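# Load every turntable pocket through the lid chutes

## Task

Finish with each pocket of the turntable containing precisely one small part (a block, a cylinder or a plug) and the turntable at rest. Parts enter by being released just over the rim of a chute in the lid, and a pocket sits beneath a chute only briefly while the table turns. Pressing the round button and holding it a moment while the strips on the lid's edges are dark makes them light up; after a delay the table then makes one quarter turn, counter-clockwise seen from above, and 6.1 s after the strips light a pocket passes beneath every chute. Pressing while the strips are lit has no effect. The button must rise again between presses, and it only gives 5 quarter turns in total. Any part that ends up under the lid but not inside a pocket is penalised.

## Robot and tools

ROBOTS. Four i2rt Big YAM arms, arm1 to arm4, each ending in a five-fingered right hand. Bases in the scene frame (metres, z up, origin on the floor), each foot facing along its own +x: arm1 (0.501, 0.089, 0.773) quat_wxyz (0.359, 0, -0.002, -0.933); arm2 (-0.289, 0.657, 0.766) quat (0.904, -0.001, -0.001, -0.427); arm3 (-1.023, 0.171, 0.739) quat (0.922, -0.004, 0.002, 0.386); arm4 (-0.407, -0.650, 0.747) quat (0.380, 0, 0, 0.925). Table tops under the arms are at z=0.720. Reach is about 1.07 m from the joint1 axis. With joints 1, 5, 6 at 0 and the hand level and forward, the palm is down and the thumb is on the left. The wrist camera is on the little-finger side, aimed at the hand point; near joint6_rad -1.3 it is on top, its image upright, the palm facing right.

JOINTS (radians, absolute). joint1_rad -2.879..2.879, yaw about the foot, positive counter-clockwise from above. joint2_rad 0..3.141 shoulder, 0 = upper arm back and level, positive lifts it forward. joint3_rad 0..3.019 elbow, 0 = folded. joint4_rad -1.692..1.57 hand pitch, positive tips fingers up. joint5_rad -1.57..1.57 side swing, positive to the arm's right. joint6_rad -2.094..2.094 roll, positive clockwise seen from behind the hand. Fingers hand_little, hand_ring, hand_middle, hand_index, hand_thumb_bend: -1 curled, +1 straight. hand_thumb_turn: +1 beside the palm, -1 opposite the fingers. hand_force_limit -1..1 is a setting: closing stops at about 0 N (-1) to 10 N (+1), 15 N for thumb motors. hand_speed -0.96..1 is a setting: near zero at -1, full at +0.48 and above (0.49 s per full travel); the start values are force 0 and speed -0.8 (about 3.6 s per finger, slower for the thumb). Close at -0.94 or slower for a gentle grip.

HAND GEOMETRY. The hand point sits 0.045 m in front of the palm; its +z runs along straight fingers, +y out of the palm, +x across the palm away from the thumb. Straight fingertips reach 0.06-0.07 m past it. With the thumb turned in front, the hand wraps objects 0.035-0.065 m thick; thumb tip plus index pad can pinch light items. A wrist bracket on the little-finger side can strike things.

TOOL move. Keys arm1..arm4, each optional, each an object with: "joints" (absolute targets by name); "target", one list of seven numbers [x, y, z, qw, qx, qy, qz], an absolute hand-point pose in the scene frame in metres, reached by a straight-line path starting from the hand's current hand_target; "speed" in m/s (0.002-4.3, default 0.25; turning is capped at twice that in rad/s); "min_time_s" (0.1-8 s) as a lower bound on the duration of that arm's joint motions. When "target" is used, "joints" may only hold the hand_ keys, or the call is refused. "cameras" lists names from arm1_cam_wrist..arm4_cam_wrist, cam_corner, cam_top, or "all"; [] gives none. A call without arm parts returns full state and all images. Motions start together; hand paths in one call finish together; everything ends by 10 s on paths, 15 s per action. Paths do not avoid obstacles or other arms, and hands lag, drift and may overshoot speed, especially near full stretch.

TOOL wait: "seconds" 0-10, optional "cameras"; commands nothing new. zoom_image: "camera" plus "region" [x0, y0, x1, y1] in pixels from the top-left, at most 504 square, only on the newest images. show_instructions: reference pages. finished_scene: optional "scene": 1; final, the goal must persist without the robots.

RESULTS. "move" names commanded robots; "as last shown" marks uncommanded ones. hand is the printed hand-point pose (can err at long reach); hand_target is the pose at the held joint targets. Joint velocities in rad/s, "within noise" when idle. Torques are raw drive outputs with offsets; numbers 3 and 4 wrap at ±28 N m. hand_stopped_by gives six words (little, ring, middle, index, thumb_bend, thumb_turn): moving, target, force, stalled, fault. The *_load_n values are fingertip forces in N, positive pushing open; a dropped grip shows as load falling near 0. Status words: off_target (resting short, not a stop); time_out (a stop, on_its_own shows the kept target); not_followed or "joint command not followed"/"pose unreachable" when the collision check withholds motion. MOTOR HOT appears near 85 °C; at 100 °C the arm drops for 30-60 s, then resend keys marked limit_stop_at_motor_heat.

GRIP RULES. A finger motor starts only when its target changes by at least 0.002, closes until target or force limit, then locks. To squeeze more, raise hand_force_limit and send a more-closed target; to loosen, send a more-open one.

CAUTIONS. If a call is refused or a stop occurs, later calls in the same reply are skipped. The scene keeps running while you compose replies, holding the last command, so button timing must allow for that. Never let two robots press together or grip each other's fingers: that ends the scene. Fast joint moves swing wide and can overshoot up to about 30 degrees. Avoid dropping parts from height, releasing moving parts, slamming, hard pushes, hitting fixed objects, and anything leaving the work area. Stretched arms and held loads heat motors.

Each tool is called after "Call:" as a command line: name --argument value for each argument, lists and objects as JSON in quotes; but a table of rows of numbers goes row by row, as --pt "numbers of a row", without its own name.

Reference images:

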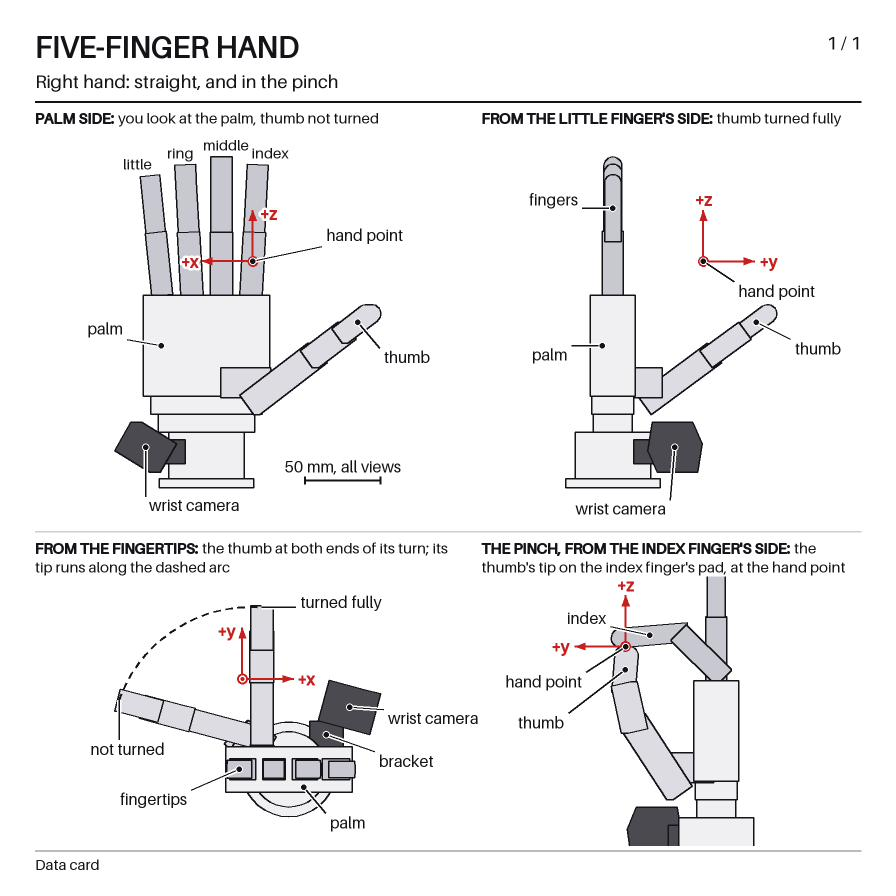

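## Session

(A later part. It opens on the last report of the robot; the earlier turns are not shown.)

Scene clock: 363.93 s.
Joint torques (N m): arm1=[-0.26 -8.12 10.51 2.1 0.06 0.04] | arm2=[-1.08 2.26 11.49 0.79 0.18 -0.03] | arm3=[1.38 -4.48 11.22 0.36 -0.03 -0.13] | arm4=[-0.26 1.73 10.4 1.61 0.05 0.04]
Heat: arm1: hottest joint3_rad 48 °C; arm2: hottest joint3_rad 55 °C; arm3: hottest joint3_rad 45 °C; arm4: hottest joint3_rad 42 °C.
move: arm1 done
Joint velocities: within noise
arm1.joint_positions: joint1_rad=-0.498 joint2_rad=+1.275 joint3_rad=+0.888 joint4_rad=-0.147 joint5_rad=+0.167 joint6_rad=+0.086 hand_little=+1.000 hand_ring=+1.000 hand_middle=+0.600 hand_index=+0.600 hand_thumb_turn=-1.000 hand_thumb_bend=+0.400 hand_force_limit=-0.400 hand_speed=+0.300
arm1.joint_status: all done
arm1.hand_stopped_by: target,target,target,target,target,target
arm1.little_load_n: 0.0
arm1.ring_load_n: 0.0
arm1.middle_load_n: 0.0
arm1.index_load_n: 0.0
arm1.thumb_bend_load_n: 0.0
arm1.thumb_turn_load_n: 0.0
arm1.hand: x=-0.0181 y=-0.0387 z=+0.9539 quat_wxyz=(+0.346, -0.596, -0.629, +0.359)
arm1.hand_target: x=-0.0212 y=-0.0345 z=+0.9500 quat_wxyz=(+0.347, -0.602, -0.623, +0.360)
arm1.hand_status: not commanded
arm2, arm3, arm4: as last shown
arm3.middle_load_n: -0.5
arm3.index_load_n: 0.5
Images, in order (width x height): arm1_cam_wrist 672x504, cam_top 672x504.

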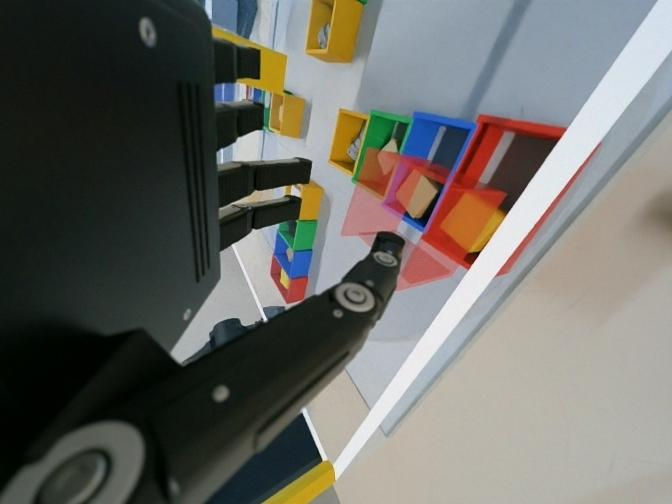

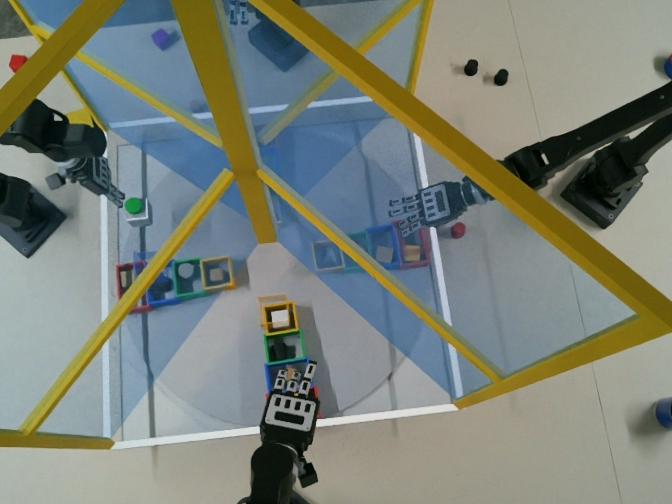

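Call:
move --arm1 '{"target": [-0.0205, -0.0353, 1.03, 0.3474, -0.6016, -0.623, 0.3597], "speed": 0.25}' --arm3 '{"joints": {"joint2_rad": 0.62, "joint3_rad": 1.35, "joint4_rad": -1.25, "joint5_rad": 0, "joint6_rad": 0}, "min_time_s": 2.5}'

Call:
move --arm1 '{"joints": {"joint2_rad": 0.62, "joint3_rad": 1.35, "joint4_rad": -1.25, "joint5_rad": 0, "joint6_rad": 0}, "min_time_s": 2.5}' --cameras '["cam_top", "cam_corner", "arm1_cam_wrist", "arm2_cam_wrist"]'

Call:
zoom_image --camera "cam_top" --region '[100, 130, 460, 420]'

Call:
zoom_image --camera "cam_top" --region '[280, 130, 430, 270]'

Call:
zoom_image --camera "cam_top" --region '[130, 140, 270, 260]'

Scene clock: 367.13 s.
Joint torques (N m): arm1=[-0.26 -7.77 14.76 1.16 0.13 0.05] | arm2=[-1.14 2.14 11.43 0.7 0.19 -0.05] | arm3=[0.56 2.2 10.26 2.74 0.05 -0.07] | arm4=[-0.26 1.79 10.43 1.62 0.05 0.04]
Heat: arm1: hottest joint3_rad 49 °C; arm2: hottest joint3_rad 55 °C; arm3: hottest joint3_rad 46 °C; arm4: hottest joint3_rad 42 °C.
move: arm1 off_target; arm3 done
Joint velocities: within noise
arm1.joint_positions: joint1_rad=-0.498 joint2_rad=+1.208 joint3_rad=+1.005 joint4_rad=-0.345 joint5_rad=+0.170 joint6_rad=+0.088 hand_little=+1.000 hand_ring=+1.000 hand_middle=+0.600 hand_index=+0.600 hand_thumb_turn=-1.000 hand_thumb_bend=+0.400 hand_force_limit=-0.400 hand_speed=+0.300
arm1.joint_status: not commanded
arm1.hand_stopped_by: target,target,target,target,target,target
arm1.little_load_n: 0.0
arm1.ring_load_n: 0.0
arm1.middle_load_n: -0.5
arm1.index_load_n: 0.0
arm1.thumb_bend_load_n: 0.0
arm1.thumb_turn_load_n: 0.0
arm1.hand: x=-0.0107 y=-0.0362 z=+1.0144 quat_wxyz=(+0.343, -0.599, -0.631, +0.354)
arm1.hand_target: x=-0.0200 y=-0.0351 z=+1.0300 quat_wxyz=(+0.348, -0.601, -0.623, +0.360)
arm1.hand_status: off_target (0.018 m and 1.3 deg from the pose sent, 0.076 m and 0.9 deg at the start)
arm2, arm4: as last shown
arm3.joint_positions: joint1_rad=-0.999 joint2_rad=+0.622 joint3_rad=+1.311 joint4_rad=-1.266 joint5_rad=-0.002 joint6_rad=-0.011 hand_little=+1.000 hand_ring=+1.000 hand_middle=+0.600 hand_index=+0.600 hand_thumb_turn=-1.000 hand_thumb_bend=+0.400 hand_force_limit=-0.400 hand_speed=+0.300
arm3.joint_status: all done
arm3.hand_stopped_by: target,target,target,target,target,target
arm3.little_load_n: 0.0
arm3.ring_load_n: 0.0
arm3.middle_load_n: 0.0
arm3.index_load_n: 0.0
arm3.thumb_bend_load_n: 0.0
arm3.thumb_turn_load_n: 0.0
arm3.hand: x=-0.7819 y=+0.1558 z=+1.1916 quat_wxyz=(-0.296, +0.560, -0.677, +0.374)
arm3.hand_target: x=-0.7813 y=+0.1583 z=+1.2142 quat_wxyz=(-0.315, +0.550, -0.667, +0.391)
arm3.hand_status: not commanded
arm4.thumb_turn_load_n: -0.5
pictures: none

Scene clock: 370.17 s.
Joint torques (N m): arm1=[0.32 0.03 12.53 1.24 -0.09 -0.1] | arm2=[-1.08 2.26 11.45 0.73 0.2 -0.03] | arm3=[1.38 2.26 10.32 2.73 0.09 -0.03] | arm4=[-0.26 1.79 10.41 1.62 0.05 0.04]
Heat: arm1: hottest joint3_rad 49 °C; arm2: hottest joint3_rad 55 °C; arm3: hottest joint3_rad 47 °C; arm4: hottest joint3_rad 42 °C.
move: arm1 done
Joint velocities: within noise
arm1.joint_positions: joint1_rad=-0.498 joint2_rad=+0.620 joint3_rad=+1.313 joint4_rad=-1.238 joint5_rad=+0.003 joint6_rad=+0.008 hand_little=+1.000 hand_ring=+1.000 hand_middle=+0.600 hand_index=+0.600 hand_thumb_turn=-1.000 hand_thumb_bend=+0.400 hand_force_limit=-0.400 hand_speed=+0.300
arm1.joint_status: all done
arm1.hand_stopped_by: target,target,target,target,target,target
arm1.little_load_n: 0.0
arm1.ring_load_n: 0.0
arm1.middle_load_n: 0.0
arm1.index_load_n: 0.0
arm1.thumb_bend_load_n: 0.0
arm1.thumb_turn_load_n: 0.0
arm1.hand: x=+0.2696 y=+0.0036 z=+1.2328 quat_wxyz=(+0.302, -0.543, -0.681, +0.387)
arm1.hand_target: x=+0.2735 y=+0.0061 z=+1.2482 quat_wxyz=(+0.310, -0.538, -0.678, +0.394)
arm1.hand_status: not commanded
arm2, arm3, arm4: as last shown
arm3.ring_load_n: 0.5
arm3.thumb_bend_load_n: 0.5
arm4.thumb_turn_load_n: 0.0
pictures: arm1_cam_wrist, arm2_cam_wrist, cam_corner, cam_top
Images, in order (width x height): arm1_cam_wrist 672x504, arm2_cam_wrist 672x504, cam_corner 672x504, cam_top 672x504.

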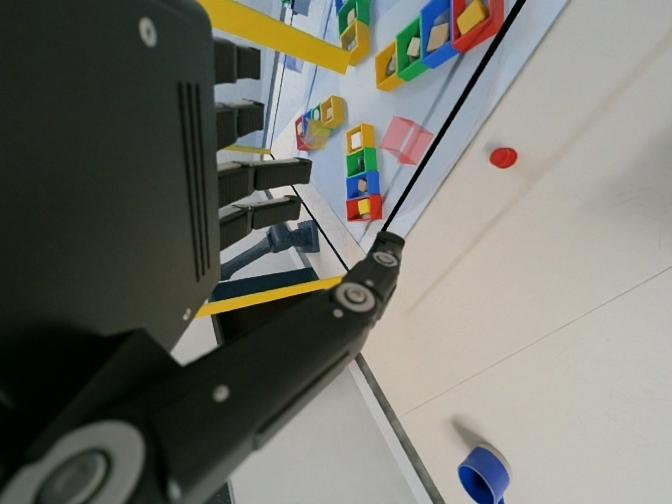

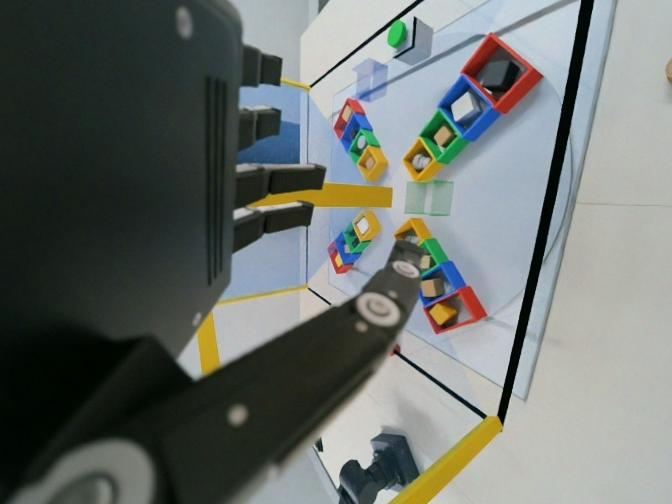

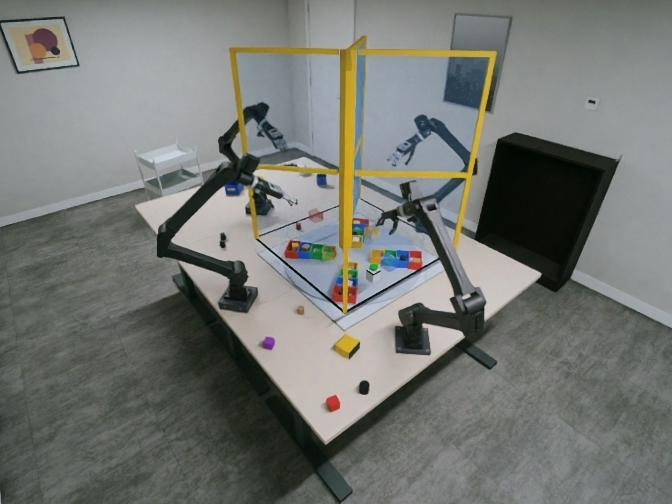

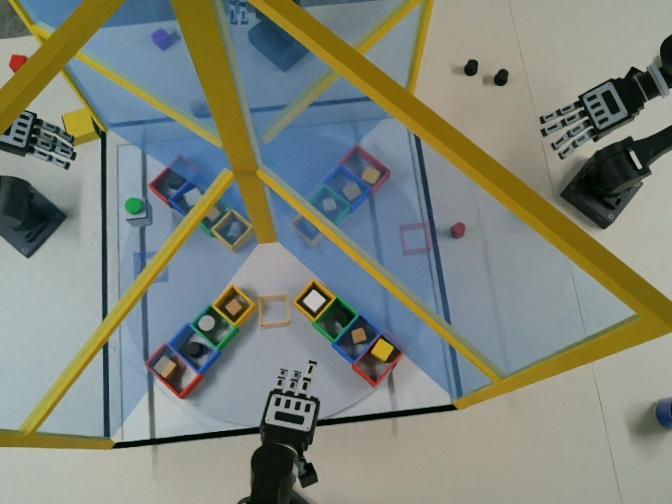

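Scaled by 1.400 from the camera's image (finer frame: 960x720).

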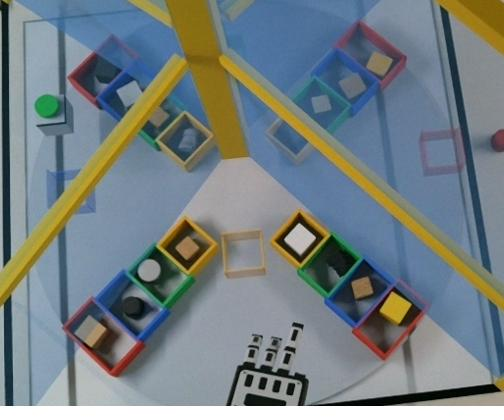

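Scaled by 3.360 from the camera's image (finer frame: 960x720).

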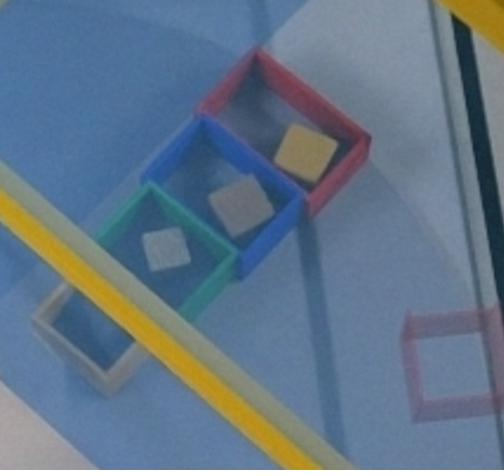

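Scaled by 3.600 from the camera's image (finer frame: 960x720).

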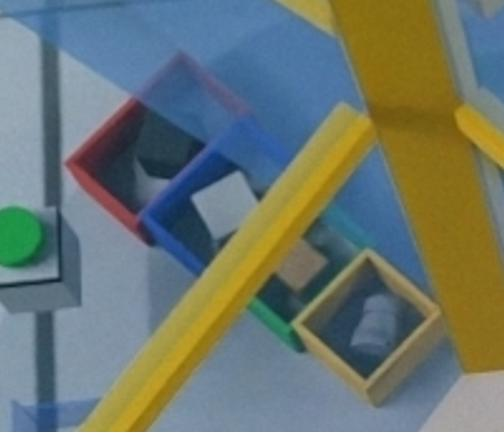

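Call:
zoom_image --camera "arm1_cam_wrist" --region '[280, 0, 540, 240]'

Call:
zoom_image --camera "arm2_cam_wrist" --region '[300, 10, 580, 350]'

Scaled by 1.938 from the camera's image (finer frame: 960x720).

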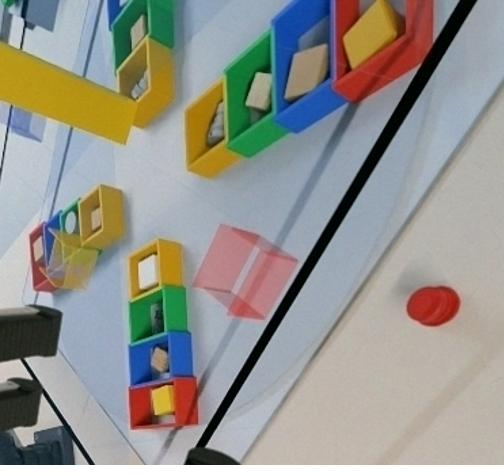

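Scaled by 1.482 from the camera's image (finer frame: 960x720).

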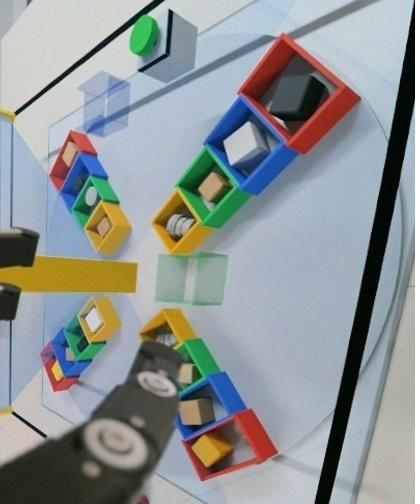

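Call:
finished_scene --scene 1

The scene is finished: the task was done.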